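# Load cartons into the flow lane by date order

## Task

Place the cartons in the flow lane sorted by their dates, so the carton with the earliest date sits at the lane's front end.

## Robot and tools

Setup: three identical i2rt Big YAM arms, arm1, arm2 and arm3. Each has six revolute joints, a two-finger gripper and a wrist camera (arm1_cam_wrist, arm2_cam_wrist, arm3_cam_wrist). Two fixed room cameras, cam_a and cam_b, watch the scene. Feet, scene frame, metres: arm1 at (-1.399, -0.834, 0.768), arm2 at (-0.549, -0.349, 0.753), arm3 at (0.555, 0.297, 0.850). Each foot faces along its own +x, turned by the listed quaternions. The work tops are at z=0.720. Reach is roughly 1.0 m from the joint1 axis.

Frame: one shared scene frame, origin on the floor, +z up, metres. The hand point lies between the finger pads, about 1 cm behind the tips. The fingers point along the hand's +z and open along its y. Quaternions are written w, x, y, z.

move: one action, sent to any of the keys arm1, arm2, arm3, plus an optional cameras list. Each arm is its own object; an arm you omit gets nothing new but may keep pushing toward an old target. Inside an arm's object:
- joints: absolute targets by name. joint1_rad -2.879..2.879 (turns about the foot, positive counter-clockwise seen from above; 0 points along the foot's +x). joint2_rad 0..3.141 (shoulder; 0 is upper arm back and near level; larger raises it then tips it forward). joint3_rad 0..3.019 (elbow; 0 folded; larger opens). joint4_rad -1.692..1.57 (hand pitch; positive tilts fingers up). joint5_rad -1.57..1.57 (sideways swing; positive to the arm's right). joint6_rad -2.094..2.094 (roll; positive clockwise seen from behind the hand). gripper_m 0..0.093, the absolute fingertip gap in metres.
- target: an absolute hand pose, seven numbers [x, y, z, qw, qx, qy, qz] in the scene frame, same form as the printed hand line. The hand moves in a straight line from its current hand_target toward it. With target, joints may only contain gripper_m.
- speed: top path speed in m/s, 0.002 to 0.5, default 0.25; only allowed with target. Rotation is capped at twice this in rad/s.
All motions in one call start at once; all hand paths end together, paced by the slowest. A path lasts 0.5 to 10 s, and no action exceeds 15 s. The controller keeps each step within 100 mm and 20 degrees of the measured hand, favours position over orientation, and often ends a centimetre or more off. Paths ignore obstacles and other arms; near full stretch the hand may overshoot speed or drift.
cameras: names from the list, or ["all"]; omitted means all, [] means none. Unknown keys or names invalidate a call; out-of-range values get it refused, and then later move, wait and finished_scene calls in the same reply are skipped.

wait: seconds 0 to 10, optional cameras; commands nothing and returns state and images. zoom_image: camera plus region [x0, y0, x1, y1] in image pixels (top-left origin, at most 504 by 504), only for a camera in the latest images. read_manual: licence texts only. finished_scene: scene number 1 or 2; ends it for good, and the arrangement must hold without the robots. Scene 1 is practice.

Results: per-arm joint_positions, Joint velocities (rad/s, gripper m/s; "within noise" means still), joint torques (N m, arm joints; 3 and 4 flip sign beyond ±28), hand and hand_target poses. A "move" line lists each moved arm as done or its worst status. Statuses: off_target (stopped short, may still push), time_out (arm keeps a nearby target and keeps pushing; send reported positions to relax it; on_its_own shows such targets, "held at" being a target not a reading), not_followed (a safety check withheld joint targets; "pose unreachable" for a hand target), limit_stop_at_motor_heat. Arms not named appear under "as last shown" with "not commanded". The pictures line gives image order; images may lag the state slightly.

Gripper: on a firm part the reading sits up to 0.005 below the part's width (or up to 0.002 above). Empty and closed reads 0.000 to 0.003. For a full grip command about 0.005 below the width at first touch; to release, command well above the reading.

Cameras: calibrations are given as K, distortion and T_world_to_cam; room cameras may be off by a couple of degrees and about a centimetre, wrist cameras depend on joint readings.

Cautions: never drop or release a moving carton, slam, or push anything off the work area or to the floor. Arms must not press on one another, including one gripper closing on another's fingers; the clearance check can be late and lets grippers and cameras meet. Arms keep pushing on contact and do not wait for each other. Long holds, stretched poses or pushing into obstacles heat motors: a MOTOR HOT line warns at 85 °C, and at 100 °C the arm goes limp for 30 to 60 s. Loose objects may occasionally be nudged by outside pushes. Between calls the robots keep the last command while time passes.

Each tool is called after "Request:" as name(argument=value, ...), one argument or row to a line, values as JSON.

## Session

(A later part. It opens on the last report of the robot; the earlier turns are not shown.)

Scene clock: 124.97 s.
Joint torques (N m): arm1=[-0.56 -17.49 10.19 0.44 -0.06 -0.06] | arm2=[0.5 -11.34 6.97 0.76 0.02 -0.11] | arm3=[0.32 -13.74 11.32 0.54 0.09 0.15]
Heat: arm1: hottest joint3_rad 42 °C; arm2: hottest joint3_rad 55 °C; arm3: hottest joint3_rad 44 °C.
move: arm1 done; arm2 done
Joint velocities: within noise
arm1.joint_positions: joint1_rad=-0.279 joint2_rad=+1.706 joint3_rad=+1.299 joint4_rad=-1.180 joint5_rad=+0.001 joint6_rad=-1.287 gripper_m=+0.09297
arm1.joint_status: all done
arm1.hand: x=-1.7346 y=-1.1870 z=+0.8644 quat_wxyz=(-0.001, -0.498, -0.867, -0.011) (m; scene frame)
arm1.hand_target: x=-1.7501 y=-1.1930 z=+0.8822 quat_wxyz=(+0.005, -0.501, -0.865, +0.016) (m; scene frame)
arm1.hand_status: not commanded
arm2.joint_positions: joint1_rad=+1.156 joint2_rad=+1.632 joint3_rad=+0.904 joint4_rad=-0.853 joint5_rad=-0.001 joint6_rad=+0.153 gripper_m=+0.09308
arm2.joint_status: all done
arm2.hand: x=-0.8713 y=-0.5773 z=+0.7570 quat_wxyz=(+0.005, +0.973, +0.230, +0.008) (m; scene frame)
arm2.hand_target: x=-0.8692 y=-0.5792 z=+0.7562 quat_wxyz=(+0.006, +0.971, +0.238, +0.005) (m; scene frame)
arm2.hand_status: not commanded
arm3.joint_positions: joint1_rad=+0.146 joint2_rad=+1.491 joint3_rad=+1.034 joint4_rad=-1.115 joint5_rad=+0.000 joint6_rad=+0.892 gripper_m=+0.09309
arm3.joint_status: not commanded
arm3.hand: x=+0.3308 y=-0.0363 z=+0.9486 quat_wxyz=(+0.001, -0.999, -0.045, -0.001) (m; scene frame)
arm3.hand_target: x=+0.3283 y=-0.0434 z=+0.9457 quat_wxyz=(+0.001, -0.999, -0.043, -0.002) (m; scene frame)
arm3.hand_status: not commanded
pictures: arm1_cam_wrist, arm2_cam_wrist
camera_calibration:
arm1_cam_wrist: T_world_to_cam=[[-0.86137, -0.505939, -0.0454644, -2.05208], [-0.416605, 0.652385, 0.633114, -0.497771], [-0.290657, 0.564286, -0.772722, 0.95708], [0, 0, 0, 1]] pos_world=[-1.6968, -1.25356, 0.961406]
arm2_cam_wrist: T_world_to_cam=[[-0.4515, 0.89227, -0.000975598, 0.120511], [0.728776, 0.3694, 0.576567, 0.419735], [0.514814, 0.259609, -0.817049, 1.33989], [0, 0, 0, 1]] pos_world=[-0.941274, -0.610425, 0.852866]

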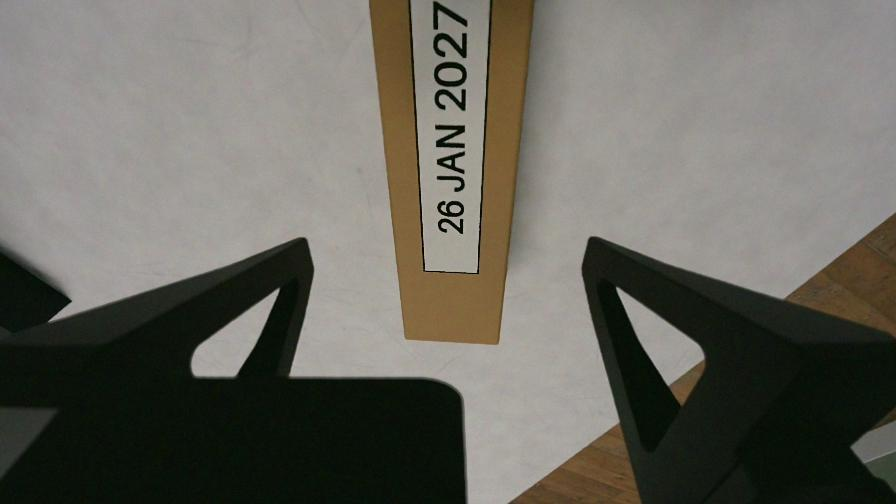

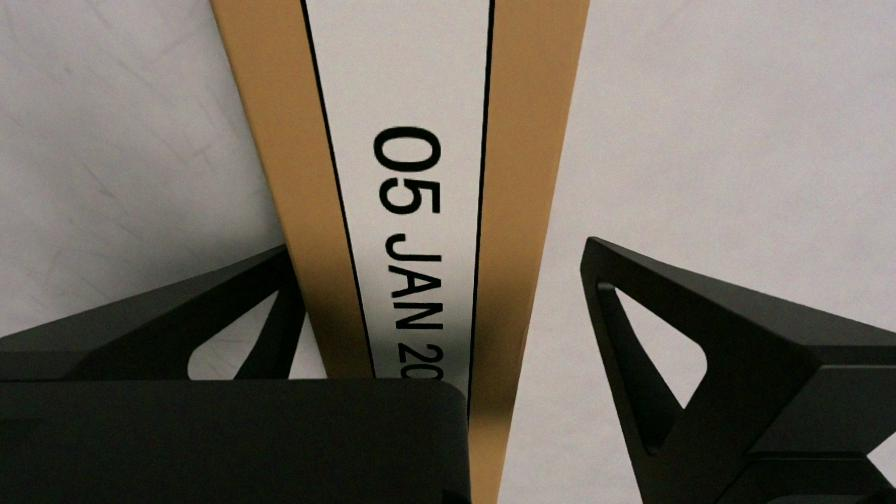

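Request:
move(
  arm2={"joints": {"gripper_m": 0.05}},
  arm1={"joints": {"joint1_rad": -0.293, "joint2_rad": 1.824, "joint3_rad": 1.179, "joint4_rad": -0.907, "joint5_rad": 0, "joint6_rad": -1.295}},
  cameras=["arm1_cam_wrist", "arm2_cam_wrist"],
)

Request:
move(
  arm2={"target": [-0.8713, -0.5773, 0.95, 0, 0.973, 0.230, 0], "speed": 0.25},
  arm1={"joints": {"gripper_m": 0.05}},
  cameras=[],
)

Request:
move(
  arm2={"joints": {"joint1_rad": -1.757, "joint2_rad": 1.555, "joint3_rad": 1.40, "joint4_rad": -1.383, "joint5_rad": 0, "joint6_rad": 0.872}},
  cameras=["arm1_cam_wrist"],
)

Scene clock: 135.33 s.
Joint torques (N m): arm1=[-0.56 -18.37 7.62 0.46 -0.07 -0.05] | arm2=[0.26 -11.22 6.97 0.69 0.11 -0.11] | arm3=[0.5 -13.57 11.33 0.58 0.11 0.14]
Heat: arm1: hottest joint3_rad 43 °C; arm2: hottest joint3_rad 54 °C; arm3: hottest joint3_rad 44 °C.
move: arm1 done; arm2 off_target
Joint velocities: within noise
arm1.joint_positions: joint1_rad=-0.279 joint2_rad=+1.840 joint3_rad=+1.165 joint4_rad=-0.918 joint5_rad=+0.001 joint6_rad=-1.287 gripper_m=+0.09297
arm1.joint_status: all done
arm1.hand: x=-1.7299 y=-1.1818 z=+0.7576 quat_wxyz=(-0.002, -0.498, -0.867, -0.014) (m; scene frame)
arm1.hand_target: x=-1.7432 y=-1.1856 z=+0.7695 quat_wxyz=(+0.003, -0.501, -0.865, +0.006) (m; scene frame)
arm1.hand_status: not commanded
arm2.joint_positions: joint1_rad=+1.159 joint2_rad=+1.631 joint3_rad=+0.904 joint4_rad=-0.852 joint5_rad=-0.003 joint6_rad=+0.153 gripper_m=+0.06075
arm2.joint_status: gripper_m off_target (ended at +0.06078, target +0.05000)
arm2.hand: x=-0.8706 y=-0.5789 z=+0.7572 quat_wxyz=(+0.007, +0.973, +0.231, +0.008) (m; scene frame)
arm2.hand_target: x=-0.8692 y=-0.5791 z=+0.7562 quat_wxyz=(+0.006, +0.971, +0.238, +0.005) (m; scene frame)
arm2.hand_status: not commanded
arm3: as last shown
pictures: arm1_cam_wrist, arm2_cam_wrist
camera_calibration:
arm1_cam_wrist: T_world_to_cam=[[-0.861184, -0.505662, -0.0516463, -2.04496], [-0.419386, 0.649467, 0.634277, -0.440823], [-0.287187, 0.567889, -0.771379, 0.882218], [0, 0, 0, 1]] pos_world=[-1.6926, -1.24876, 0.854514]
arm2_cam_wrist: T_world_to_cam=[[-0.454552, 0.890713, -0.00348423, 0.120528], [0.727456, 0.37349, 0.575598, 0.421682], [0.513994, 0.259105, -0.817726, 1.33952], [0, 0, 0, 1]] pos_world=[-0.940476, -0.611927, 0.853064]

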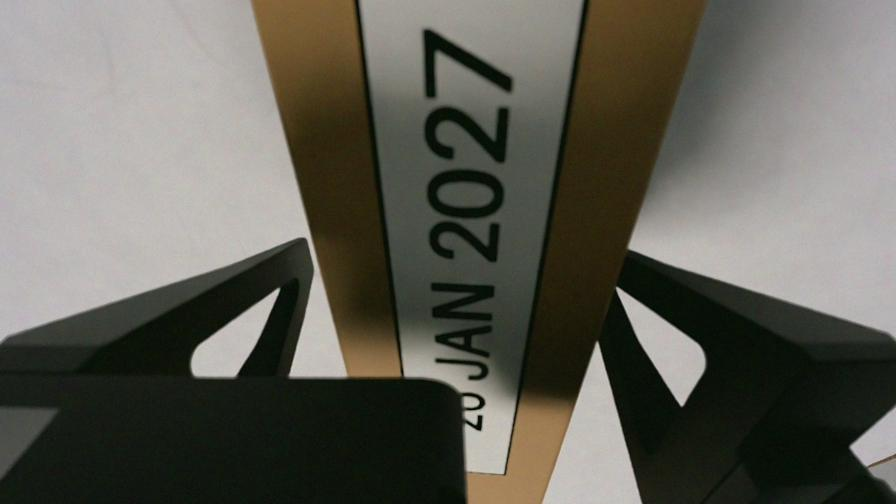

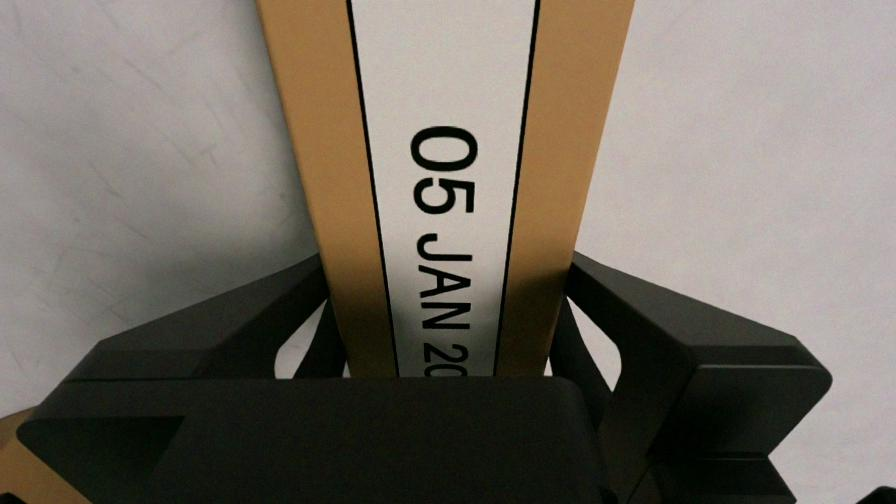

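Scene clock: 137.03 s.
Joint torques (N m): arm1=[-0.56 -18.26 7.62 0.24 -0.08 -0.05] | arm2=[0.56 -9.41 15.73 -0.31 0.06 0.1] | arm3=[0.38 -13.45 11.37 0.54 0.09 0.15]
Heat: arm1: hottest joint3_rad 43 °C; arm2: hottest joint3_rad 54 °C; arm3: hottest joint3_rad 44 °C.
move: arm1 off_target; arm2 off_target
Joint velocities: within noise
arm1.joint_positions: joint1_rad=-0.279 joint2_rad=+1.840 joint3_rad=+1.165 joint4_rad=-0.912 joint5_rad=+0.001 joint6_rad=-1.288 gripper_m=+0.06040
arm1.joint_status: gripper_m off_target (ended at +0.06043, target +0.05000)
arm1.hand: x=-1.7312 y=-1.1831 z=+0.7579 quat_wxyz=(-0.001, -0.498, -0.867, -0.011) (m; scene frame)
arm1.hand_target: x=-1.7431 y=-1.1857 z=+0.7695 quat_wxyz=(+0.003, -0.501, -0.865, +0.006) (m; scene frame)
arm1.hand_status: not commanded
arm2.joint_positions: joint1_rad=+1.162 joint2_rad=+1.384 joint3_rad=+1.112 joint4_rad=-1.369 joint5_rad=+0.012 joint6_rad=+0.155 gripper_m=+0.06075
arm2.joint_status: not commanded
arm2.hand: x=-0.8513 y=-0.5602 z=+0.9201 quat_wxyz=(-0.012, +0.972, +0.232, +0.033) (m; scene frame)
arm2.hand_target: x=-0.8695 y=-0.5760 z=+0.9502 quat_wxyz=(+0.001, +0.973, +0.230, +0.000) (m; scene frame)
arm2.hand_status: off_target (0.040 m and 4.1 deg from the pose sent, 0.193 m and 1.2 deg at the start)
arm3: as last shown
pictures: none
No camera images: "cameras" was empty.

Scene clock: 139.53 s.
Joint torques (N m): arm1=[-0.56 -18.26 7.62 0.23 -0.08 -0.05] | arm2=[0.21 -15.09 13.35 -0.24 0.03 0.08] | arm3=[0.62 -13.57 11.36 0.53 0.09 0.14]
Heat: arm1: hottest joint3_rad 43 °C; arm2: hottest joint3_rad 54 °C; arm3: hottest joint3_rad 44 °C.
move: arm2 done
Joint velocities: within noise
arm1, arm3: as last shown
arm2.joint_positions: joint1_rad=-1.761 joint2_rad=+1.581 joint3_rad=+1.351 joint4_rad=-1.373 joint5_rad=+0.001 joint6_rad=+0.863 gripper_m=+0.06080
arm2.joint_status: all done
arm2.hand: x=-0.2447 y=-0.0064 z=+0.9277 quat_wxyz=(+0.006, -0.011, -1.000, +0.018) (m; scene frame)
arm2.hand_target: x=-0.2390 y=+0.0040 z=+0.9573 quat_wxyz=(-0.015, -0.013, -1.000, -0.007) (m; scene frame)
arm2.hand_status: not commanded
pictures: arm1_cam_wrist
camera_calibration:
arm1_cam_wrist: T_world_to_cam=[[-0.861052, -0.506579, -0.0443402, -2.05302], [-0.416571, 0.652671, 0.632842, -0.430872], [-0.291645, 0.563381, -0.77301, 0.871091], [0, 0, 0, 1]] pos_world=[-1.6932, -1.24956, 0.855005]

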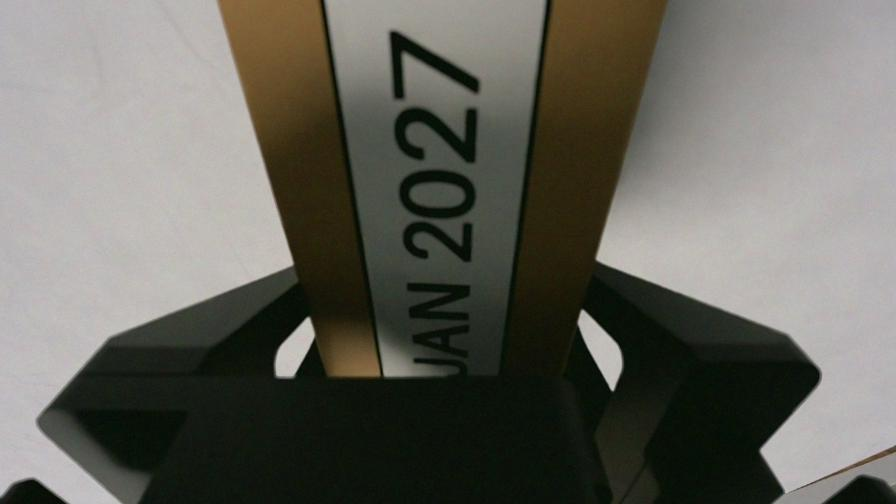

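Request:
move(
  arm2={"target": [0.005, 0.008, 0.885, 0, 0, 1, 0], "speed": 0.2},
  arm1={"target": [-1.7312, -1.1831, 0.92, 0, 0.498, 0.867, 0], "speed": 0.25},
  cameras=[],
)

Request:
move(
  arm2={"joints": {"joint2_rad": 2.134, "joint3_rad": 1.867, "joint4_rad": -1.282, "joint5_rad": 0}},
  arm1={"joints": {"joint1_rad": -0.1, "joint2_rad": 1.2, "joint3_rad": 1.2, "joint4_rad": -1.54, "joint5_rad": 0, "joint6_rad": -1.08}},
  cameras=["arm2_cam_wrist"],
)

Request:
move(
  arm2={"target": [0.0035, 0.010, 0.792, 0, 0, 1, 0], "speed": 0.08},
  arm1={"joints": {"joint1_rad": 2.535, "joint2_rad": 1.2, "joint3_rad": 1.2, "joint4_rad": -1.54, "joint5_rad": 0, "joint6_rad": 0}},
  cameras=["arm2_cam_wrist"],
)

Scene clock: 150.53 s.
Joint torques (N m): arm1=[0.38 -18.49 13.18 -0.51 -0.16 0] | arm2=[-0.21 -21.01 16.24 -0.35 -0.05 -0.11] | arm3=[0.5 -13.63 11.34 0.49 0.09 0.12]
Heat: arm1: hottest joint3_rad 43 °C; arm2: hottest joint3_rad 55 °C; arm3: hottest joint3_rad 44 °C.
move: arm1 off_target; arm2 off_target
Joint velocities: within noise
arm1.joint_positions: joint1_rad=-0.279 joint2_rad=+1.657 joint3_rad=+1.279 joint4_rad=-1.276 joint5_rad=+0.001 joint6_rad=-1.288 gripper_m=+0.06040
arm1.joint_status: not commanded
arm1.hand: x=-1.7139 y=-1.1653 z=+0.8811 quat_wxyz=(-0.009, -0.498, -0.866, -0.043) (m; scene frame)
arm1.hand_target: x=-1.7296 y=-1.1813 z=+0.9201 quat_wxyz=(+0.000, -0.498, -0.867, +0.000) (m; scene frame)
arm1.hand_status: off_target (0.046 m and 5.1 deg from the pose sent, 0.162 m and 1.2 deg at the start)
arm2.joint_positions: joint1_rad=-2.035 joint2_rad=+2.119 joint3_rad=+1.923 joint4_rad=-1.451 joint5_rad=-0.012 joint6_rad=+0.578 gripper_m=+0.06080
arm2.joint_status: not commanded
arm2.hand: x=-0.0166 y=-0.0066 z=+0.8528 quat_wxyz=(+0.031, -0.006, -0.999, +0.021) (m; scene frame)
arm2.hand_target: x=+0.0027 y=+0.0065 z=+0.8856 quat_wxyz=(-0.001, +0.000, -1.000, +0.000) (m; scene frame)
arm2.hand_status: off_target (0.041 m and 4.3 deg from the pose sent, 0.254 m and 2.5 deg at the start)
arm3: as last shown
pictures: none
No camera images: "cameras" was empty.

Scene clock: 152.00 s.
Joint torques (N m): arm1=[0.15 -10.58 10.3 -0.12 -0.06 0.12] | arm2=[-0.26 -22.3 9.44 0.69 0.11 -0.11] | arm3=[0.26 -13.68 11.33 0.53 0.09 0.14]
Heat: arm1: hottest joint3_rad 43 °C; arm2: hottest joint3_rad 55 °C; arm3: hottest joint3_rad 44 °C.
move: arm1 done; arm2 done
Joint velocities: within noise
arm1.joint_positions: joint1_rad=-0.092 joint2_rad=+1.214 joint3_rad=+1.179 joint4_rad=-1.533 joint5_rad=+0.001 joint6_rad=-1.088 gripper_m=+0.06040
arm1.joint_status: all done
arm1.hand: x=-1.5818 y=-1.1167 z=+1.0157 quat_wxyz=(+0.001, -0.504, -0.864, -0.001) (m; scene frame)
arm1.hand_target: x=-1.5848 y=-1.1171 z=+1.0280 quat_wxyz=(+0.001, -0.511, -0.860, +0.012) (m; scene frame)
arm1.hand_status: not commanded
arm2.joint_positions: joint1_rad=-2.035 joint2_rad=+2.144 joint3_rad=+1.868 joint4_rad=-1.291 joint5_rad=-0.002 joint6_rad=+0.578 gripper_m=+0.06080
arm2.joint_status: all done
arm2.hand: x=+0.0012 y=+0.0019 z=+0.8159 quat_wxyz=(-0.005, -0.005, -1.000, +0.004) (m; scene frame)
arm2.hand_target: x=+0.0036 y=+0.0031 z=+0.8220 quat_wxyz=(-0.014, +0.000, -1.000, +0.000) (m; scene frame)
arm2.hand_status: not commanded
arm3: as last shown
pictures: arm2_cam_wrist
camera_calibration:
arm2_cam_wrist: T_world_to_cam=[[-0.00628149, -0.999756, 0.0211888, -0.0172944], [-0.830754, 0.0170116, 0.556379, -0.445003], [-0.556604, -0.0141078, -0.830658, 0.801302], [0, 0, 0, 1]] pos_world=[0.0762108, 0.00158465, 0.913565]

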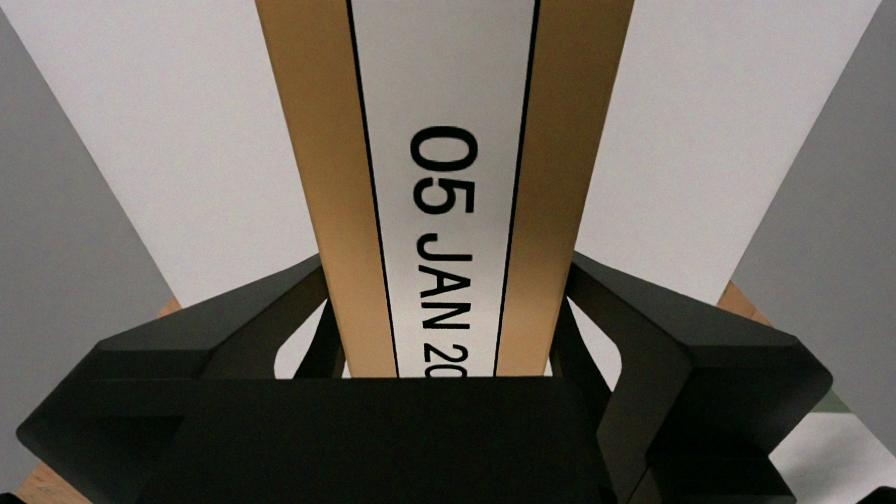

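Scene clock: 154.57 s.
Joint torques (N m): arm1=[1.85 -12.04 10.33 -0.12 0.09 0.12] | arm2=[0.21 -22.36 9.76 0.49 -0.03 -0.06] | arm3=[0.32 -13.63 11.3 0.55 0.1 0.13]
Heat: arm1: hottest joint3_rad 43 °C; arm2: hottest joint3_rad 55 °C; arm3: hottest joint3_rad 44 °C.
move: arm1 done; arm2 done
Joint velocities: within noise
arm1.joint_positions: joint1_rad=+2.522 joint2_rad=+1.231 joint3_rad=+1.179 joint4_rad=-1.534 joint5_rad=+0.000 joint6_rad=-0.008 gripper_m=+0.06038
arm1.joint_status: all done
arm1.hand: x=-1.0981 y=-0.6828 z=+1.0138 quat_wxyz=(+0.005, +0.237, -0.972, -0.001) (m; scene frame)
arm1.hand_target: x=-1.1002 y=-0.6792 z=+1.0315 quat_wxyz=(-0.017, +0.239, -0.971, -0.006) (m; scene frame)
arm1.hand_status: not commanded
arm2.joint_positions: joint1_rad=-2.035 joint2_rad=+2.193 joint3_rad=+1.868 joint4_rad=-1.267 joint5_rad=-0.013 joint6_rad=+0.578 gripper_m=+0.06080
arm2.joint_status: not commanded
arm2.hand: x=+0.0020 y=+0.0042 z=+0.7850 quat_wxyz=(+0.008, -0.006, -1.000, +0.006) (m; scene frame)
arm2.hand_target: x=+0.0034 y=+0.0099 z=+0.7921 quat_wxyz=(+0.000, +0.000, -1.000, +0.000) (m; scene frame)
arm2.hand_status: done (0.009 m and 1.3 deg from the pose sent, 0.025 m and 1.0 deg at the start)
arm3: as last shown
pictures: arm2_cam_wrist
camera_calibration:
arm2_cam_wrist: T_world_to_cam=[[-0.00609644, -0.999672, 0.0248652, -0.01723], [-0.815591, 0.0193582, 0.578306, -0.444414], [-0.578597, -0.0167542, -0.815441, 0.764181], [0, 0, 0, 1]] pos_world=[0.0795885, 0.00418196, 0.88058]

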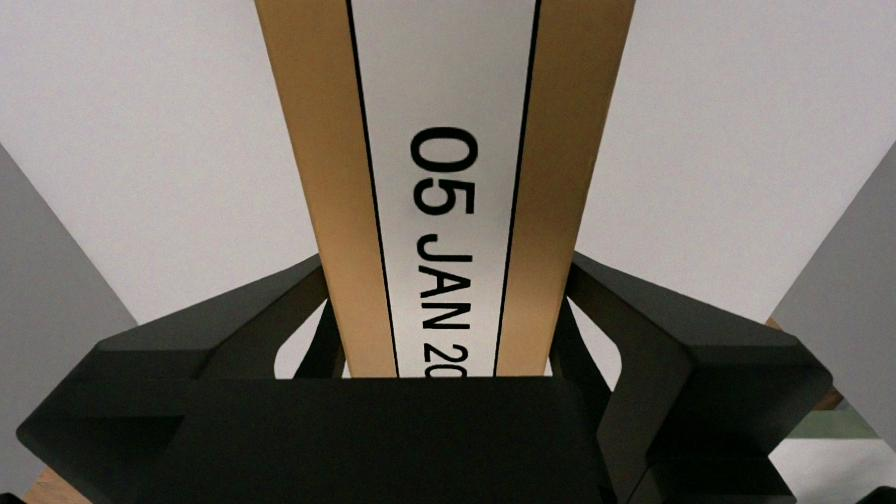

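Request:
move(
  arm2={"target": [0.0015, 0.012, 0.774, 0, 0, 1, 0], "speed": 0.05},
  arm1={"joints": {"joint1_rad": 2.543, "joint2_rad": 2.02, "joint3_rad": 1.81, "joint4_rad": -1.32, "joint5_rad": 0, "joint6_rad": 0}},
  cameras=[],
)

Request:
move(
  arm2={"target": [-0.001, 0.012, 0.764, 0, 0, 1, 0], "speed": 0.05},
  arm1={"joints": {"joint1_rad": 2.543, "joint2_rad": 2.06, "joint3_rad": 1.63, "joint4_rad": -1.14, "joint5_rad": 0, "joint6_rad": 0}},
  cameras=["arm2_cam_wrist"],
)

Scene clock: 161.70 s.
Joint torques (N m): arm1=[2.26 -25.82 13.31 0.12 0.08 0.12] | arm2=[0.5 -21.07 8.35 1.13 0.02 -0.02] | arm3=[0.5 -13.8 11.33 0.51 0.1 0.15]
Heat: arm1: hottest joint3_rad 43 °C; arm2: hottest joint3_rad 54 °C; arm3: hottest joint3_rad 44 °C.
move: arm1 done; arm2 off_target
Joint velocities: within noise
arm1.joint_positions: joint1_rad=+2.526 joint2_rad=+2.066 joint3_rad=+1.742 joint4_rad=-1.323 joint5_rad=+0.000 joint6_rad=-0.008 gripper_m=+0.06038
arm1.joint_status: all done
arm1.hand: x=-0.8601 y=-0.5587 z=+0.8349 quat_wxyz=(+0.035, +0.238, -0.971, +0.006) (m; scene frame)
arm1.hand_target: x=-0.8420 y=-0.5375 z=+0.8873 quat_wxyz=(-0.022, +0.243, -0.970, -0.007) (m; scene frame)
arm1.hand_status: not commanded
arm2.joint_positions: joint1_rad=-2.035 joint2_rad=+2.194 joint3_rad=+1.863 joint4_rad=-1.242 joint5_rad=-0.015 joint6_rad=+0.578 gripper_m=+0.06080
arm2.joint_status: not commanded
arm2.hand: x=+0.0057 y=+0.0068 z=+0.7829 quat_wxyz=(+0.000, -0.005, -1.000, +0.000) (m; scene frame)
arm2.hand_target: x=+0.0015 y=+0.0119 z=+0.7742 quat_wxyz=(+0.000, +0.000, -1.000, +0.000) (m; scene frame)
arm2.hand_status: off_target (0.011 m and 0.6 deg from the pose sent, 0.013 m and 1.3 deg at the start)
arm3: as last shown
pictures: none
No camera images: "cameras" was empty.

Scene clock: 162.83 s.
Joint torques (N m): arm1=[2.26 -24.53 8.87 0.32 0.15 0.11] | arm2=[0.44 -20.31 7.72 1.55 0.17 0] | arm3=[0.67 -13.63 11.36 0.54 0.09 0.15]
Heat: arm1: hottest joint3_rad 43 °C; arm2: hottest joint3_rad 54 °C; arm3: hottest joint3_rad 44 °C.
move: arm1 done; arm2 off_target
Joint velocities: within noise
arm1.joint_positions: joint1_rad=+2.526 joint2_rad=+2.087 joint3_rad=+1.613 joint4_rad=-1.148 joint5_rad=-0.001 joint6_rad=-0.007 gripper_m=+0.06038
arm1.joint_status: all done
arm1.hand: x=-0.8691 y=-0.5630 z=+0.7764 quat_wxyz=(+0.024, +0.238, -0.971, +0.003) (m; scene frame)
arm1.hand_target: x=-0.8631 y=-0.5484 z=+0.7980 quat_wxyz=(-0.002, +0.243, -0.970, -0.002) (m; scene frame)
arm1.hand_status: not commanded
arm2.joint_positions: joint1_rad=-2.033 joint2_rad=+2.188 joint3_rad=+1.850 joint4_rad=-1.227 joint5_rad=-0.018 joint6_rad=+0.578 gripper_m=+0.06080
arm2.joint_status: not commanded
arm2.hand: x=+0.0043 y=+0.0082 z=+0.7816 quat_wxyz=(-0.002, -0.004, -1.000, -0.004) (m; scene frame)
arm2.hand_target: x=-0.0012 y=+0.0117 z=+0.7644 quat_wxyz=(+0.000, +0.000, -1.000, +0.000) (m; scene frame)
arm2.hand_status: off_target (0.019 m and 0.7 deg from the pose sent, 0.021 m and 0.6 deg at the start)
arm3.joint_positions: joint1_rad=+0.146 joint2_rad=+1.491 joint3_rad=+1.034 joint4_rad=-1.115 joint5_rad=+0.000 joint6_rad=+0.892 gripper_m=+0.09309
arm3.joint_status: not commanded
arm3.hand: x=+0.3308 y=-0.0363 z=+0.9486 quat_wxyz=(+0.001, -0.999, -0.045, -0.001) (m; scene frame)
arm3.hand_target: x=+0.3283 y=-0.0434 z=+0.9457 quat_wxyz=(+0.001, -0.999, -0.043, -0.002) (m; scene frame)
arm3.hand_status: not commanded
pictures: arm2_cam_wrist
camera_calibration:
arm2_cam_wrist: T_world_to_cam=[[-0.00412305, -0.999976, 0.0055768, 0.00182481], [-0.827453, 0.00654314, 0.561497, -0.4274], [-0.56152, -0.00229945, -0.82746, 0.772105], [0, 0, 0, 1]] pos_world=[0.0799069, 0.00639673, 0.87886]

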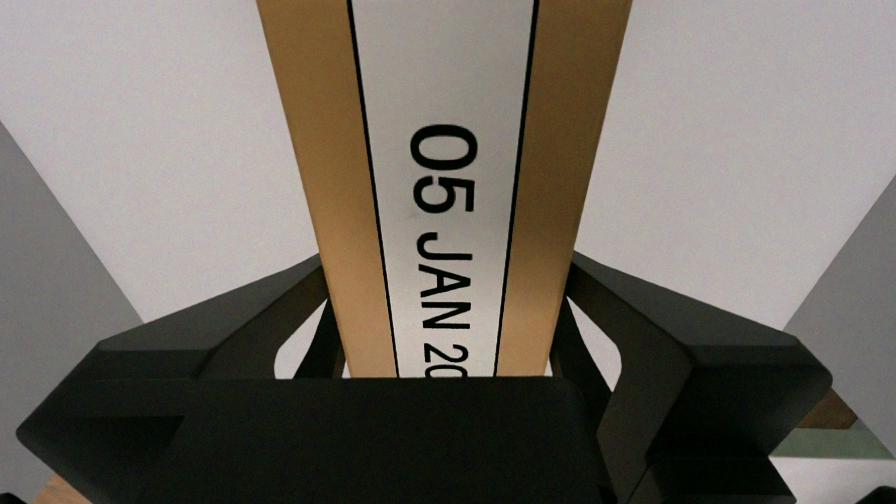

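Request:
move(
  arm2={"target": [0.0035, 0.0105, 0.782, 0, 0, 1, 0], "speed": 0.05},
  arm1={"joints": {"joint1_rad": 2.543, "joint2_rad": 2.064, "joint3_rad": 1.597, "joint4_rad": -1.105, "joint5_rad": 0, "joint6_rad": 0}},
  cameras=["arm1_cam_wrist"],
)

Request:
move(
  arm2={"joints": {"gripper_m": 0.093}},
  arm1={"joints": {"joint1_rad": 2.543, "joint2_rad": 2.072, "joint3_rad": 1.582, "joint4_rad": -1.085, "joint5_rad": 0, "joint6_rad": 0}},
  cameras=["arm1_cam_wrist"],
)

Request:
move(
  arm2={"target": [0.003, 0.0075, 0.90, 0, 0, 1, 0], "speed": 0.25},
  arm1={"joints": {"joint1_rad": 2.543, "joint2_rad": 2.085, "joint3_rad": 1.574, "joint4_rad": -1.07, "joint5_rad": 0, "joint6_rad": 0}},
  cameras=["arm1_cam_wrist"],
)

Scene clock: 169.33 s.
Joint torques (N m): arm1=[2.32 -23.59 7.75 0.51 0.11 0.11] | arm2=[0.09 -21.01 10.33 -0.2 0.19 -0.06] | arm3=[0.62 -13.68 11.3 0.53 0.1 0.13]
Heat: arm1: hottest joint3_rad 43 °C; arm2: hottest joint3_rad 53 °C; arm3: hottest joint3_rad 44 °C.
move: arm1 done; arm2 done
Joint velocities: within noise
arm1.joint_positions: joint1_rad=+2.526 joint2_rad=+2.085 joint3_rad=+1.593 joint4_rad=-1.116 joint5_rad=-0.001 joint6_rad=-0.007 gripper_m=+0.06038
arm1.joint_status: all done
arm1.hand: x=-0.8692 y=-0.5630 z=+0.7712 quat_wxyz=(+0.016, +0.238, -0.971, +0.001) (m; scene frame)
arm1.hand_target: x=-0.8677 y=-0.5507 z=+0.7844 quat_wxyz=(-0.001, +0.243, -0.970, -0.002) (m; scene frame)
arm1.hand_status: not commanded
arm2.joint_positions: joint1_rad=-2.033 joint2_rad=+2.188 joint3_rad=+1.850 joint4_rad=-1.228 joint5_rad=-0.019 joint6_rad=+0.577 gripper_m=+0.06080
arm2.joint_status: not commanded
arm2.hand: x=+0.0039 y=+0.0080 z=+0.7818 quat_wxyz=(-0.002, -0.004, -1.000, -0.004) (m; scene frame)
arm2.hand_target: x=+0.0036 y=+0.0105 z=+0.7822 quat_wxyz=(+0.000, +0.000, -1.000, +0.000) (m; scene frame)
arm2.hand_status: done (0.002 m and 0.7 deg from the pose sent, 0.003 m and 0.7 deg at the start)
arm3: as last shown
pictures: arm1_cam_wrist
camera_calibration:
arm1_cam_wrist: T_world_to_cam=[[0.464876, -0.884867, -0.0300226, -0.0676514], [-0.662215, -0.370011, 0.651585, -1.28866], [-0.587674, -0.283025, -0.757981, 0.0379537], [0, 0, 0, 1]] pos_world=[-0.799615, -0.525938, 0.866408]

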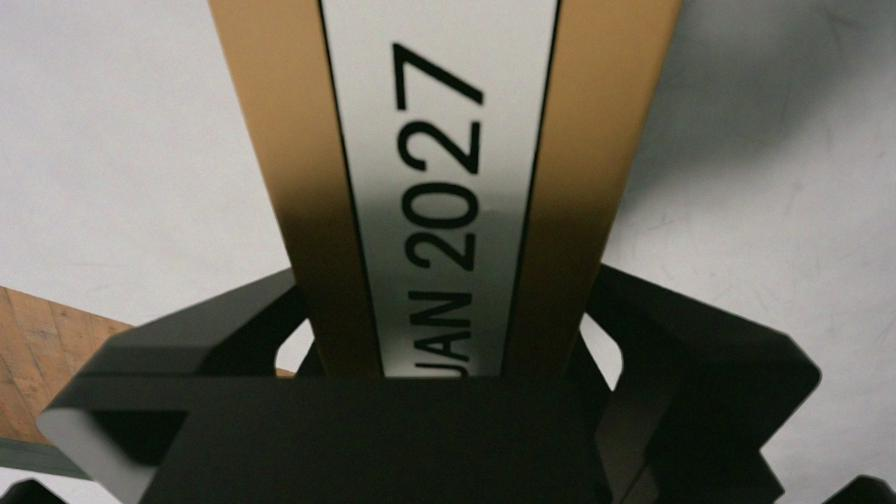

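Scene clock: 170.00 s.
Joint torques (N m): arm1=[2.2 -22.77 7.39 0.42 0.11 0.11] | arm2=[0.09 -20.66 10.3 -0.1 0.09 -0.06] | arm3=[0.5 -13.57 11.32 0.55 0.09 0.14]
Heat: arm1: hottest joint3_rad 43 °C; arm2: hottest joint3_rad 53 °C; arm3: hottest joint3_rad 44 °C.
move: arm1 done; arm2 done
Joint velocities: within noise
arm1.joint_positions: joint1_rad=+2.526 joint2_rad=+2.083 joint3_rad=+1.582 joint4_rad=-1.094 joint5_rad=-0.001 joint6_rad=-0.007 gripper_m=+0.06038
arm1.joint_status: all done
arm1.hand: x=-0.8681 y=-0.5624 z=+0.7684 quat_wxyz=(+0.010, +0.238, -0.971, +0.000) (m; scene frame)
arm1.hand_target: x=-0.8698 y=-0.5518 z=+0.7747 quat_wxyz=(+0.000, +0.243, -0.970, -0.002) (m; scene frame)
arm1.hand_status: not commanded
arm2.joint_positions: joint1_rad=-2.033 joint2_rad=+2.188 joint3_rad=+1.850 joint4_rad=-1.232 joint5_rad=-0.017 joint6_rad=+0.577 gripper_m=+0.09288
arm2.joint_status: all done
arm2.hand: x=+0.0035 y=+0.0072 z=+0.7818 quat_wxyz=(-0.001, -0.004, -1.000, -0.002) (m; scene frame)
arm2.hand_target: x=+0.0036 y=+0.0105 z=+0.7822 quat_wxyz=(+0.000, +0.000, -1.000, +0.000) (m; scene frame)
arm2.hand_status: not commanded
arm3: as last shown
pictures: arm1_cam_wrist
camera_calibration:
arm1_cam_wrist: T_world_to_cam=[[0.465183, -0.884712, -0.0298248, -0.0675035], [-0.669908, -0.373863, 0.641443, -1.28696], [-0.578643, -0.278409, -0.76659, 0.0536154], [0, 0, 0, 1]] pos_world=[-0.799718, -0.525939, 0.864598]

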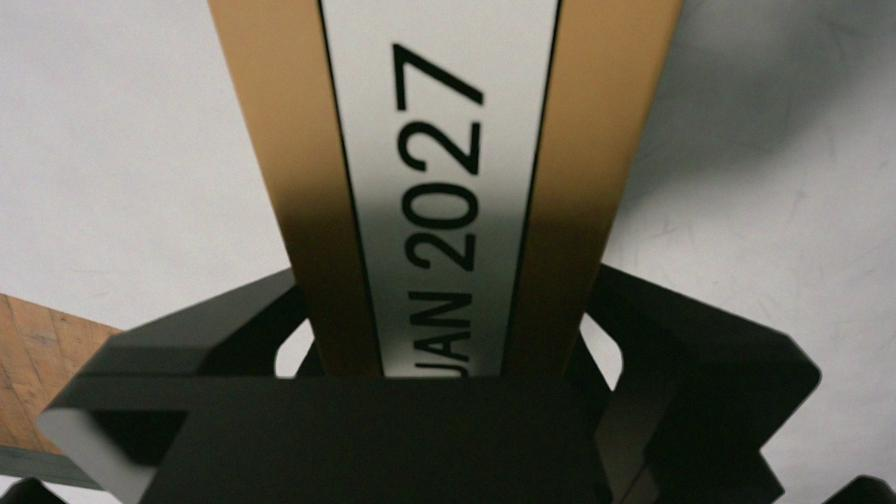

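Scene clock: 171.40 s.
Joint torques (N m): arm1=[2.2 -21.71 7.47 0.43 0.11 0.11] | arm2=[-0.38 -18.61 13.96 -0.02 0.08 -0.11] | arm3=[0.21 -13.68 11.33 0.53 0.09 0.16]
Heat: arm1: hottest joint3_rad 43 °C; arm2: hottest joint3_rad 54 °C; arm3: hottest joint3_rad 44 °C.
move: arm1 done; arm2 off_target
Joint velocities: within noise
arm1.joint_positions: joint1_rad=+2.526 joint2_rad=+2.083 joint3_rad=+1.573 joint4_rad=-1.079 joint5_rad=-0.001 joint6_rad=-0.007 gripper_m=+0.06029
arm1.joint_status: all done
arm1.hand: x=-0.8685 y=-0.5626 z=+0.7652 quat_wxyz=(+0.007, +0.238, -0.971, -0.001) (m; scene frame)
arm1.hand_target: x=-0.8712 y=-0.5525 z=+0.7644 quat_wxyz=(+0.003, +0.243, -0.970, -0.001) (m; scene frame)
arm1.hand_status: not commanded
arm2.joint_positions: joint1_rad=-2.033 joint2_rad=+2.087 joint3_rad=+1.987 joint4_rad=-1.489 joint5_rad=-0.016 joint6_rad=+0.577 gripper_m=+0.09294
arm2.joint_status: not commanded
arm2.hand: x=-0.0093 y=+0.0010 z=+0.8962 quat_wxyz=(+0.008, -0.004, -1.000, +0.004) (m; scene frame)
arm2.hand_target: x=+0.0025 y=+0.0071 z=+0.9000 quat_wxyz=(-0.001, +0.000, -1.000, +0.000) (m; scene frame)
arm2.hand_status: off_target (0.014 m and 1.1 deg from the pose sent, 0.118 m and 0.5 deg at the start)
arm3: as last shown
pictures: arm1_cam_wrist
camera_calibration:
arm1_cam_wrist: T_world_to_cam=[[0.465367, -0.884616, -0.0298029, -0.0674782], [-0.672968, -0.375496, 0.637273, -1.2856], [-0.574932, -0.276509, -0.770062, 0.0578251], [0, 0, 0, 1]] pos_world=[-0.800519, -0.52644, 0.861794]

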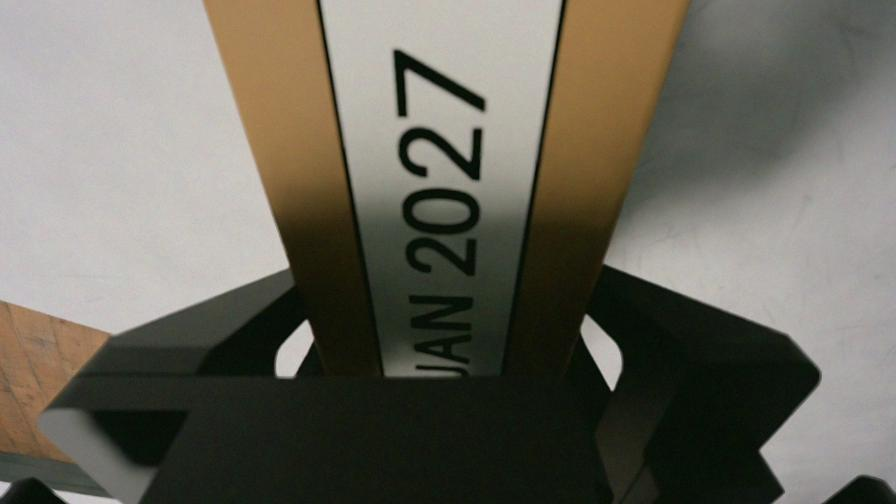

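Request:
move(
  arm2={"target": [-0.25, 0, 0.94, 0, 0, 1, 0], "speed": 0.3},
  arm3={"joints": {"joint1_rad": -0.10, "joint2_rad": 1.513, "joint3_rad": 1.05, "joint4_rad": -1.11, "joint5_rad": 0, "joint6_rad": 0.81}},
  arm1={"joints": {"gripper_m": 0.093}},
  cameras=[],
)

Request:
move(
  arm3={"target": [-0.022, 0.006, 0.905, 0, -1, 0.026, 0], "speed": 0.25},
  arm1={"target": [-0.8685, -0.5626, 0.89, 0, 0.238, -0.971, 0], "speed": 0.25},
  arm2={"joints": {"joint1_rad": -0.6, "joint2_rad": 1.2, "joint3_rad": 1.2, "joint4_rad": -1.5, "joint5_rad": 0, "joint6_rad": 0}},
  cameras=["arm3_cam_wrist"],
)

Scene clock: 186.07 s.
Joint torques (N m): arm1=[2.2 -21.6 7.53 0.42 0.11 0.11] | arm2=[0.15 -12.45 8.31 0.76 0.11 0.11] | arm3=[0.32 -13.74 11.36 0.53 0.06 -0.03]
Heat: arm1: hottest joint3_rad 42 °C; arm2: hottest joint3_rad 56 °C; arm3: hottest joint3_rad 44 °C.
move: arm1 done; arm2 done; arm3 done
Joint velocities: within noise
arm1.joint_positions: joint1_rad=+2.526 joint2_rad=+2.083 joint3_rad=+1.572 joint4_rad=-1.079 joint5_rad=-0.001 joint6_rad=-0.007 gripper_m=+0.09292
arm1.joint_status: all done
arm1.hand: x=-0.8691 y=-0.5626 z=+0.7648 quat_wxyz=(+0.008, +0.238, -0.971, -0.001) (m; scene frame)
arm1.hand_target: x=-0.8712 y=-0.5525 z=+0.7644 quat_wxyz=(+0.003, +0.243, -0.970, -0.001) (m; scene frame)
arm1.hand_status: not commanded
arm2.joint_positions: joint1_rad=-1.754 joint2_rad=+1.554 joint3_rad=+1.374 joint4_rad=-1.378 joint5_rad=-0.017 joint6_rad=+0.841 gripper_m=+0.09294
arm2.joint_status: not commanded
arm2.hand: x=-0.2467 y=+0.0013 z=+0.9479 quat_wxyz=(-0.003, +0.004, -1.000, -0.004) (m; scene frame)
arm2.hand_target: x=-0.2500 y=-0.0001 z=+0.9400 quat_wxyz=(+0.000, +0.000, -1.000, +0.000) (m; scene frame)
arm2.hand_status: done (0.009 m and 0.7 deg from the pose sent, 0.245 m and 1.1 deg at the start)
arm3.joint_positions: joint1_rad=-0.101 joint2_rad=+1.491 joint3_rad=+1.034 joint4_rad=-1.115 joint5_rad=+0.001 joint6_rad=+0.818 gripper_m=+0.09309
arm3.joint_status: all done
arm3.hand: x=+0.2559 y=+0.0285 z=+0.9484 quat_wxyz=(+0.001, -0.999, +0.042, -0.001) (m; scene frame)
arm3.hand_target: x=+0.2510 y=+0.0232 z=+0.9455 quat_wxyz=(+0.001, -0.999, +0.037, -0.002) (m; scene frame)
arm3.hand_status: not commanded
pictures: none
No camera images: "cameras" was empty.

Scene clock: 188.20 s.
Joint torques (N m): arm1=[1.08 -22.24 12.15 -0.28 0.15 0.06] | arm2=[0.56 -6.48 8.57 0.13 -0.01 -0.12] | arm3=[0.15 -24.94 14.41 0.02 0.01 -0.03]
Heat: arm1: hottest joint3_rad 42 °C; arm2: hottest joint3_rad 56 °C; arm3: hottest joint3_rad 44 °C.
move: arm1 off_target; arm2 done; arm3 off_target
Joint velocities: within noise
arm1.joint_positions: joint1_rad=+2.526 joint2_rad=+1.963 joint3_rad=+1.655 joint4_rad=-1.323 joint5_rad=+0.002 joint6_rad=-0.007 gripper_m=+0.09292
arm1.joint_status: not commanded
arm1.hand: x=-0.8836 y=-0.5711 z=+0.8634 quat_wxyz=(+0.027, +0.238, -0.971, +0.006) (m; scene frame)
arm1.hand_target: x=-0.8696 y=-0.5633 z=+0.8903 quat_wxyz=(+0.000, +0.238, -0.971, +0.000) (m; scene frame)
arm1.hand_status: off_target (0.032 m and 3.2 deg from the pose sent, 0.125 m and 0.9 deg at the start)
arm2.joint_positions: joint1_rad=-0.608 joint2_rad=+1.193 joint3_rad=+1.221 joint4_rad=-1.491 joint5_rad=+0.000 joint6_rad=+0.011 gripper_m=+0.09298
arm2.joint_status: all done
arm2.hand: x=-0.6961 y=-0.0236 z=+1.0215 quat_wxyz=(-0.026, +0.836, -0.547, -0.038) (m; scene frame)
arm2.hand_target: x=-0.6958 y=-0.0304 z=+1.0109 quat_wxyz=(-0.017, +0.842, -0.539, -0.023) (m; scene frame)
arm2.hand_status: not commanded
arm3.joint_positions: joint1_rad=-0.365 joint2_rad=+2.096 joint3_rad=+1.784 joint4_rad=-1.256 joint5_rad=+0.002 joint6_rad=+0.530 gripper_m=+0.09309
arm3.joint_status: not commanded
arm3.hand: x=-0.0114 y=+0.0100 z=+0.9100 quat_wxyz=(+0.000, -1.000, +0.029, +0.001) (m; scene frame)
arm3.hand_target: x=-0.0215 y=+0.0063 z=+0.9048 quat_wxyz=(+0.000, -1.000, +0.026, +0.000) (m; scene frame)
arm3.hand_status: off_target (0.012 m and 0.4 deg from the pose sent, 0.282 m and 1.8 deg at the start)
pictures: arm3_cam_wrist
camera_calibration:
arm3_cam_wrist: T_world_to_cam=[[0.0740752, 0.997251, -0.00177885, -0.00653465], [0.802071, -0.0585172, 0.594355, -0.529266], [0.592617, -0.0454537, -0.804201, 0.862054], [0, 0, 0, 1]] pos_world=[-0.0858749, 0.0147291, 1.00782]

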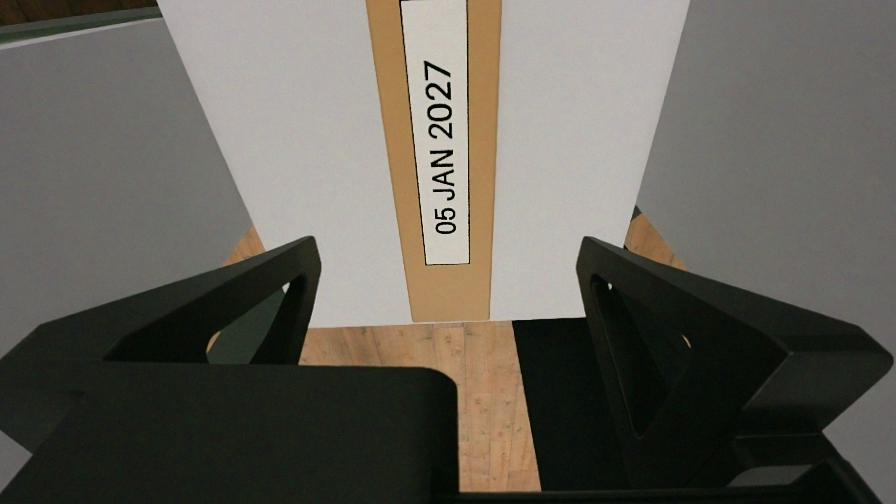

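Request:
move(
  arm3={"joints": {"joint1_rad": -0.378, "joint2_rad": 2.232, "joint3_rad": 1.716, "joint4_rad": -1.042, "joint5_rad": 0, "joint6_rad": 0.477}},
  arm1={"joints": {"joint1_rad": 2.40, "joint2_rad": 1.2, "joint3_rad": 1.2, "joint4_rad": -1.54, "joint5_rad": 0, "joint6_rad": 0}},
  cameras=["arm3_cam_wrist"],
)

Request:
move(
  arm3={"joints": {"gripper_m": 0.05}},
  arm1={"joints": {"joint1_rad": 0.9, "joint2_rad": 1.0, "joint3_rad": 1.1, "joint4_rad": -1.5, "joint5_rad": 0, "joint6_rad": 0}},
  cameras=["arm3_cam_wrist"],
)

Scene clock: 211.73 s.
Joint torques (N m): arm1=[1.49 -8.53 9.17 -0.01 0.02 0.11] | arm2=[0.5 -6.42 8.57 0.14 -0.01 -0.12] | arm3=[-0.73 -28.45 10.41 0.66 -0.02 -0.02]
Heat: arm1: hottest joint3_rad 45 °C; arm2: hottest joint3_rad 54 °C; arm3: hottest joint3_rad 44 °C.
move: arm1 done; arm3 done
Joint velocities: within noise
arm1.joint_positions: joint1_rad=+2.390 joint2_rad=+1.195 joint3_rad=+1.196 joint4_rad=-1.534 joint5_rad=+0.001 joint6_rad=-0.007 gripper_m=+0.09292
arm1.joint_status: all done
arm1.hand: x=-1.0807 y=-0.7240 z=+1.0313 quat_wxyz=(-0.020, +0.171, -0.985, -0.005) (m; scene frame)
arm1.hand_target: x=-1.0819 y=-0.7206 z=+1.0314 quat_wxyz=(-0.017, +0.173, -0.985, -0.005) (m; scene frame)
arm1.hand_status: not commanded
arm2: as last shown
arm2.hand_target: x=-0.6959 y=-0.0304 z=+1.0109 quat_wxyz=(-0.017, +0.842, -0.539, -0.023) (m; scene frame)
arm3.joint_positions: joint1_rad=-0.367 joint2_rad=+2.229 joint3_rad=+1.706 joint4_rad=-1.052 joint5_rad=+0.002 joint6_rad=+0.486 gripper_m=+0.09309
arm3.joint_status: all done
arm3.hand: x=-0.0140 y=+0.0099 z=+0.8010 quat_wxyz=(+0.002, -1.000, +0.008, -0.002) (m; scene frame)
arm3.hand_target: x=-0.0225 y=+0.0132 z=+0.8022 quat_wxyz=(-0.003, -1.000, +0.009, +0.005) (m; scene frame)
arm3.hand_status: not commanded
pictures: arm3_cam_wrist
camera_calibration:
arm3_cam_wrist: T_world_to_cam=[[0.0321086, 0.999483, 0.00140659, -0.00968585], [0.800327, -0.0265536, 0.598976, -0.466452], [0.598704, -0.0181065, -0.800766, 0.773045], [0, 0, 0, 1]] pos_world=[-0.0891999, 0.011292, 0.898436]

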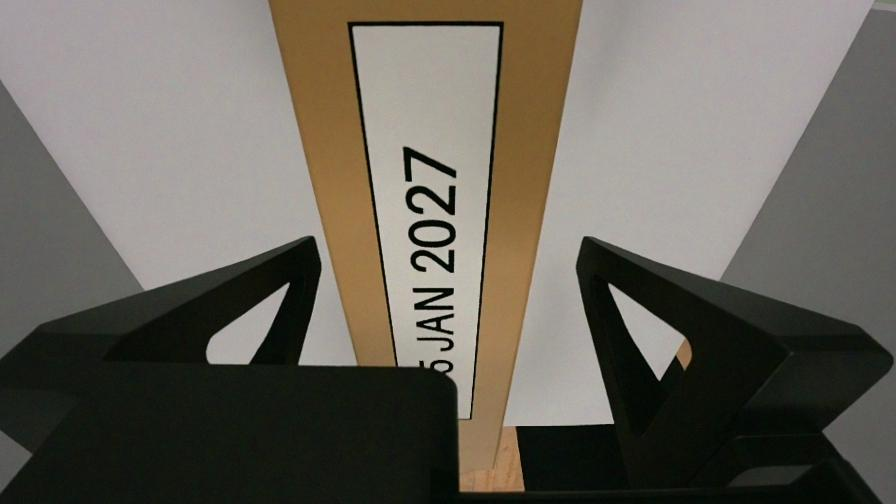

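Scene clock: 213.60 s.
Joint torques (N m): arm1=[-0.56 -6.36 9.43 0.68 0.06 0.11] | arm2=[0.5 -6.42 8.58 0.14 -0.01 -0.12] | arm3=[-0.73 -28.51 10.37 0.62 0.12 -0.03]
Heat: arm1: hottest joint3_rad 45 °C; arm2: hottest joint3_rad 54 °C; arm3: hottest joint3_rad 44 °C.
move: arm1 done; arm3 off_target
Joint velocities: within noise
arm1.joint_positions: joint1_rad=+0.917 joint2_rad=+1.002 joint3_rad=+1.095 joint4_rad=-1.508 joint5_rad=+0.000 joint6_rad=-0.007 gripper_m=+0.09294
arm1.joint_status: all done
arm1.hand: x=-1.2759 y=-1.1018 z=+1.0451 quat_wxyz=(-0.065, -0.534, -0.842, +0.039) (m; scene frame)
arm1.hand_target: x=-1.2792 y=-1.1063 z=+1.0481 quat_wxyz=(-0.071, -0.543, -0.836, +0.044) (m; scene frame)
arm1.hand_status: not commanded
arm2: as last shown
arm3.joint_positions: joint1_rad=-0.367 joint2_rad=+2.229 joint3_rad=+1.706 joint4_rad=-1.049 joint5_rad=-0.002 joint6_rad=+0.485 gripper_m=+0.05829
arm3.joint_status: gripper_m off_target (ended at +0.05832, target +0.05000)
arm3.hand: x=-0.0143 y=+0.0090 z=+0.8010 quat_wxyz=(-0.001, -1.000, +0.008, -0.002) (m; scene frame)
arm3.hand_target: x=-0.0225 y=+0.0132 z=+0.8022 quat_wxyz=(-0.003, -1.000, +0.009, +0.005) (m; scene frame)
arm3.hand_status: not commanded
pictures: arm3_cam_wrist
camera_calibration:
arm3_cam_wrist: T_world_to_cam=[[0.0314044, 0.9995, -0.00357865, -0.00476612], [0.800664, -0.0230134, 0.598671, -0.466038], [0.59829, -0.0216662, -0.800987, 0.773353], [0, 0, 0, 1]] pos_world=[-0.0894002, 0.0107942, 0.898432]

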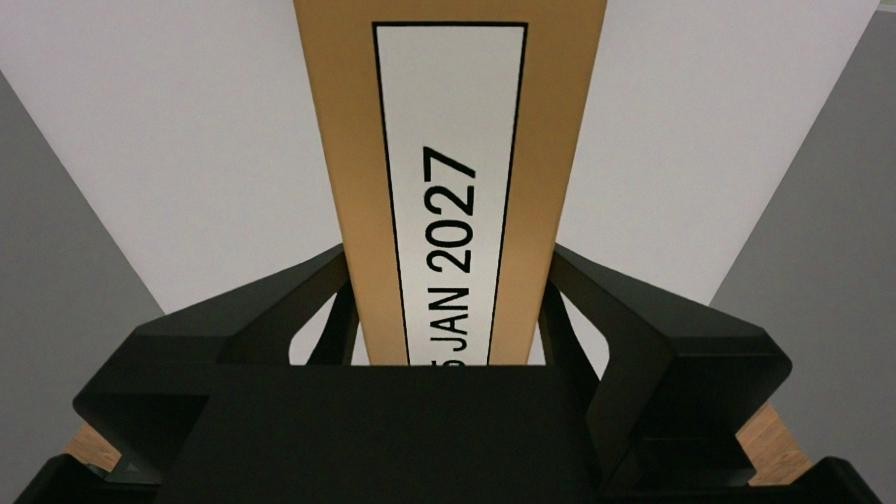

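Request:
move(
  arm3={"target": [-0.022, 0.012, 0.89, 0, -1, 0.009, 0], "speed": 0.15},
  arm2={"joints": {"joint1_rad": 2.163, "joint2_rad": 1.6185, "joint3_rad": 1.195, "joint4_rad": -1.148, "joint5_rad": 0, "joint6_rad": -0.868}},
  cameras=["arm2_cam_wrist"],
)

Request:
move(
  arm3={"target": [0.26, 0.02, 0.95, 0, -1, 0.027, 0], "speed": 0.25},
  cameras=["arm2_cam_wrist"],
)

Scene clock: 219.90 s.
Joint torques (N m): arm1=[-0.5 -6.42 9.44 0.68 0.06 0.11] | arm2=[-0.15 -13.16 7.92 0.08 -0.08 -0.11] | arm3=[-0.67 -30.92 14.98 -0.2 0.13 0]
Heat: arm1: hottest joint3_rad 45 °C; arm2: hottest joint3_rad 54 °C; arm3: hottest joint3_rad 44 °C.
move: arm2 done; arm3 off_target
Joint velocities: within noise
arm1: as last shown
arm2.joint_positions: joint1_rad=+2.164 joint2_rad=+1.623 joint3_rad=+1.211 joint4_rad=-1.142 joint5_rad=-0.001 joint6_rad=-0.858 gripper_m=+0.09304
arm2.joint_status: all done
arm2.hand: x=-0.5252 y=-0.8107 z=+0.8651 quat_wxyz=(+0.010, +0.324, +0.946, -0.012) (m; scene frame)
arm2.hand_target: x=-0.5259 y=-0.8031 z=+0.8613 quat_wxyz=(+0.006, +0.319, +0.948, -0.004) (m; scene frame)
arm2.hand_status: not commanded
arm3.joint_positions: joint1_rad=-0.367 joint2_rad=+2.160 joint3_rad=+1.734 joint4_rad=-1.216 joint5_rad=+0.000 joint6_rad=+0.484 gripper_m=+0.05829
arm3.joint_status: not commanded
arm3.hand: x=+0.0024 y=+0.0178 z=+0.8533 quat_wxyz=(+0.016, -0.999, +0.007, -0.033) (m; scene frame)
arm3.hand_target: x=-0.0201 y=+0.0129 z=+0.8903 quat_wxyz=(+0.000, -1.000, +0.009, +0.000) (m; scene frame)
arm3.hand_status: off_target (0.044 m and 4.2 deg from the pose sent, 0.089 m and 0.3 deg at the start)
pictures: arm2_cam_wrist
camera_calibration:
arm2_cam_wrist: T_world_to_cam=[[-0.609345, -0.792392, 0.0285391, -0.989061], [-0.655788, 0.523876, 0.543595, -0.381983], [-0.445691, 0.312521, -0.838862, 0.867831], [0, 0, 0, 1]] pos_world=[-0.466395, -0.854828, 0.963862]

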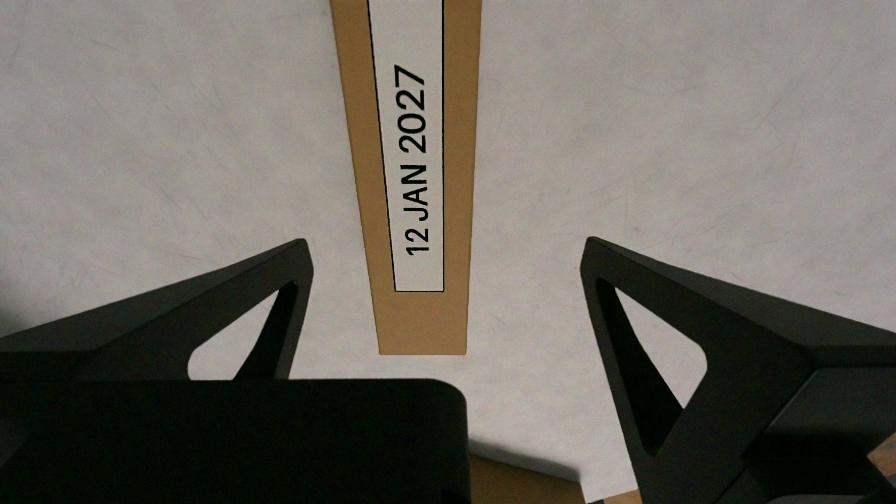

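Scene clock: 222.03 s.
Joint torques (N m): arm1=[-0.56 -6.42 9.44 0.66 0.05 0.11] | arm2=[-0.03 -13.16 7.92 0.08 -0.08 -0.11] | arm3=[0.62 -18.26 10.58 0.03 0.17 0.15]
Heat: arm1: hottest joint3_rad 45 °C; arm2: hottest joint3_rad 53 °C; arm3: hottest joint3_rad 44 °C.
move: arm3 off_target
Joint velocities: within noise
arm1, arm2: as last shown
arm3.joint_positions: joint1_rad=-0.086 joint2_rad=+1.517 joint3_rad=+1.031 joint4_rad=-1.109 joint5_rad=-0.001 joint6_rad=+0.802 gripper_m=+0.05829
arm3.joint_status: not commanded
arm3.hand: x=+0.2609 y=+0.0243 z=+0.9376 quat_wxyz=(+0.008, -1.000, +0.026, -0.010) (m; scene frame)
arm3.hand_target: x=+0.2600 y=+0.0201 z=+0.9499 quat_wxyz=(+0.000, -1.000, +0.027, +0.000) (m; scene frame)
arm3.hand_status: off_target (0.013 m and 1.5 deg from the pose sent, 0.275 m and 4.7 deg at the start)
pictures: arm2_cam_wrist
camera_calibration:
arm2_cam_wrist: T_world_to_cam=[[-0.609345, -0.792392, 0.0285391, -0.989061], [-0.655788, 0.523876, 0.543595, -0.381983], [-0.445691, 0.312521, -0.838862, 0.867831], [0, 0, 0, 1]] pos_world=[-0.466395, -0.854828, 0.963862]

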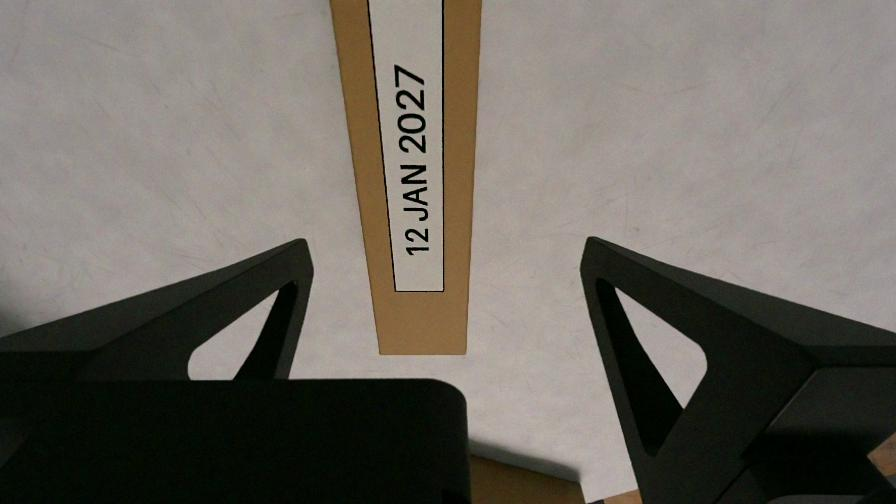

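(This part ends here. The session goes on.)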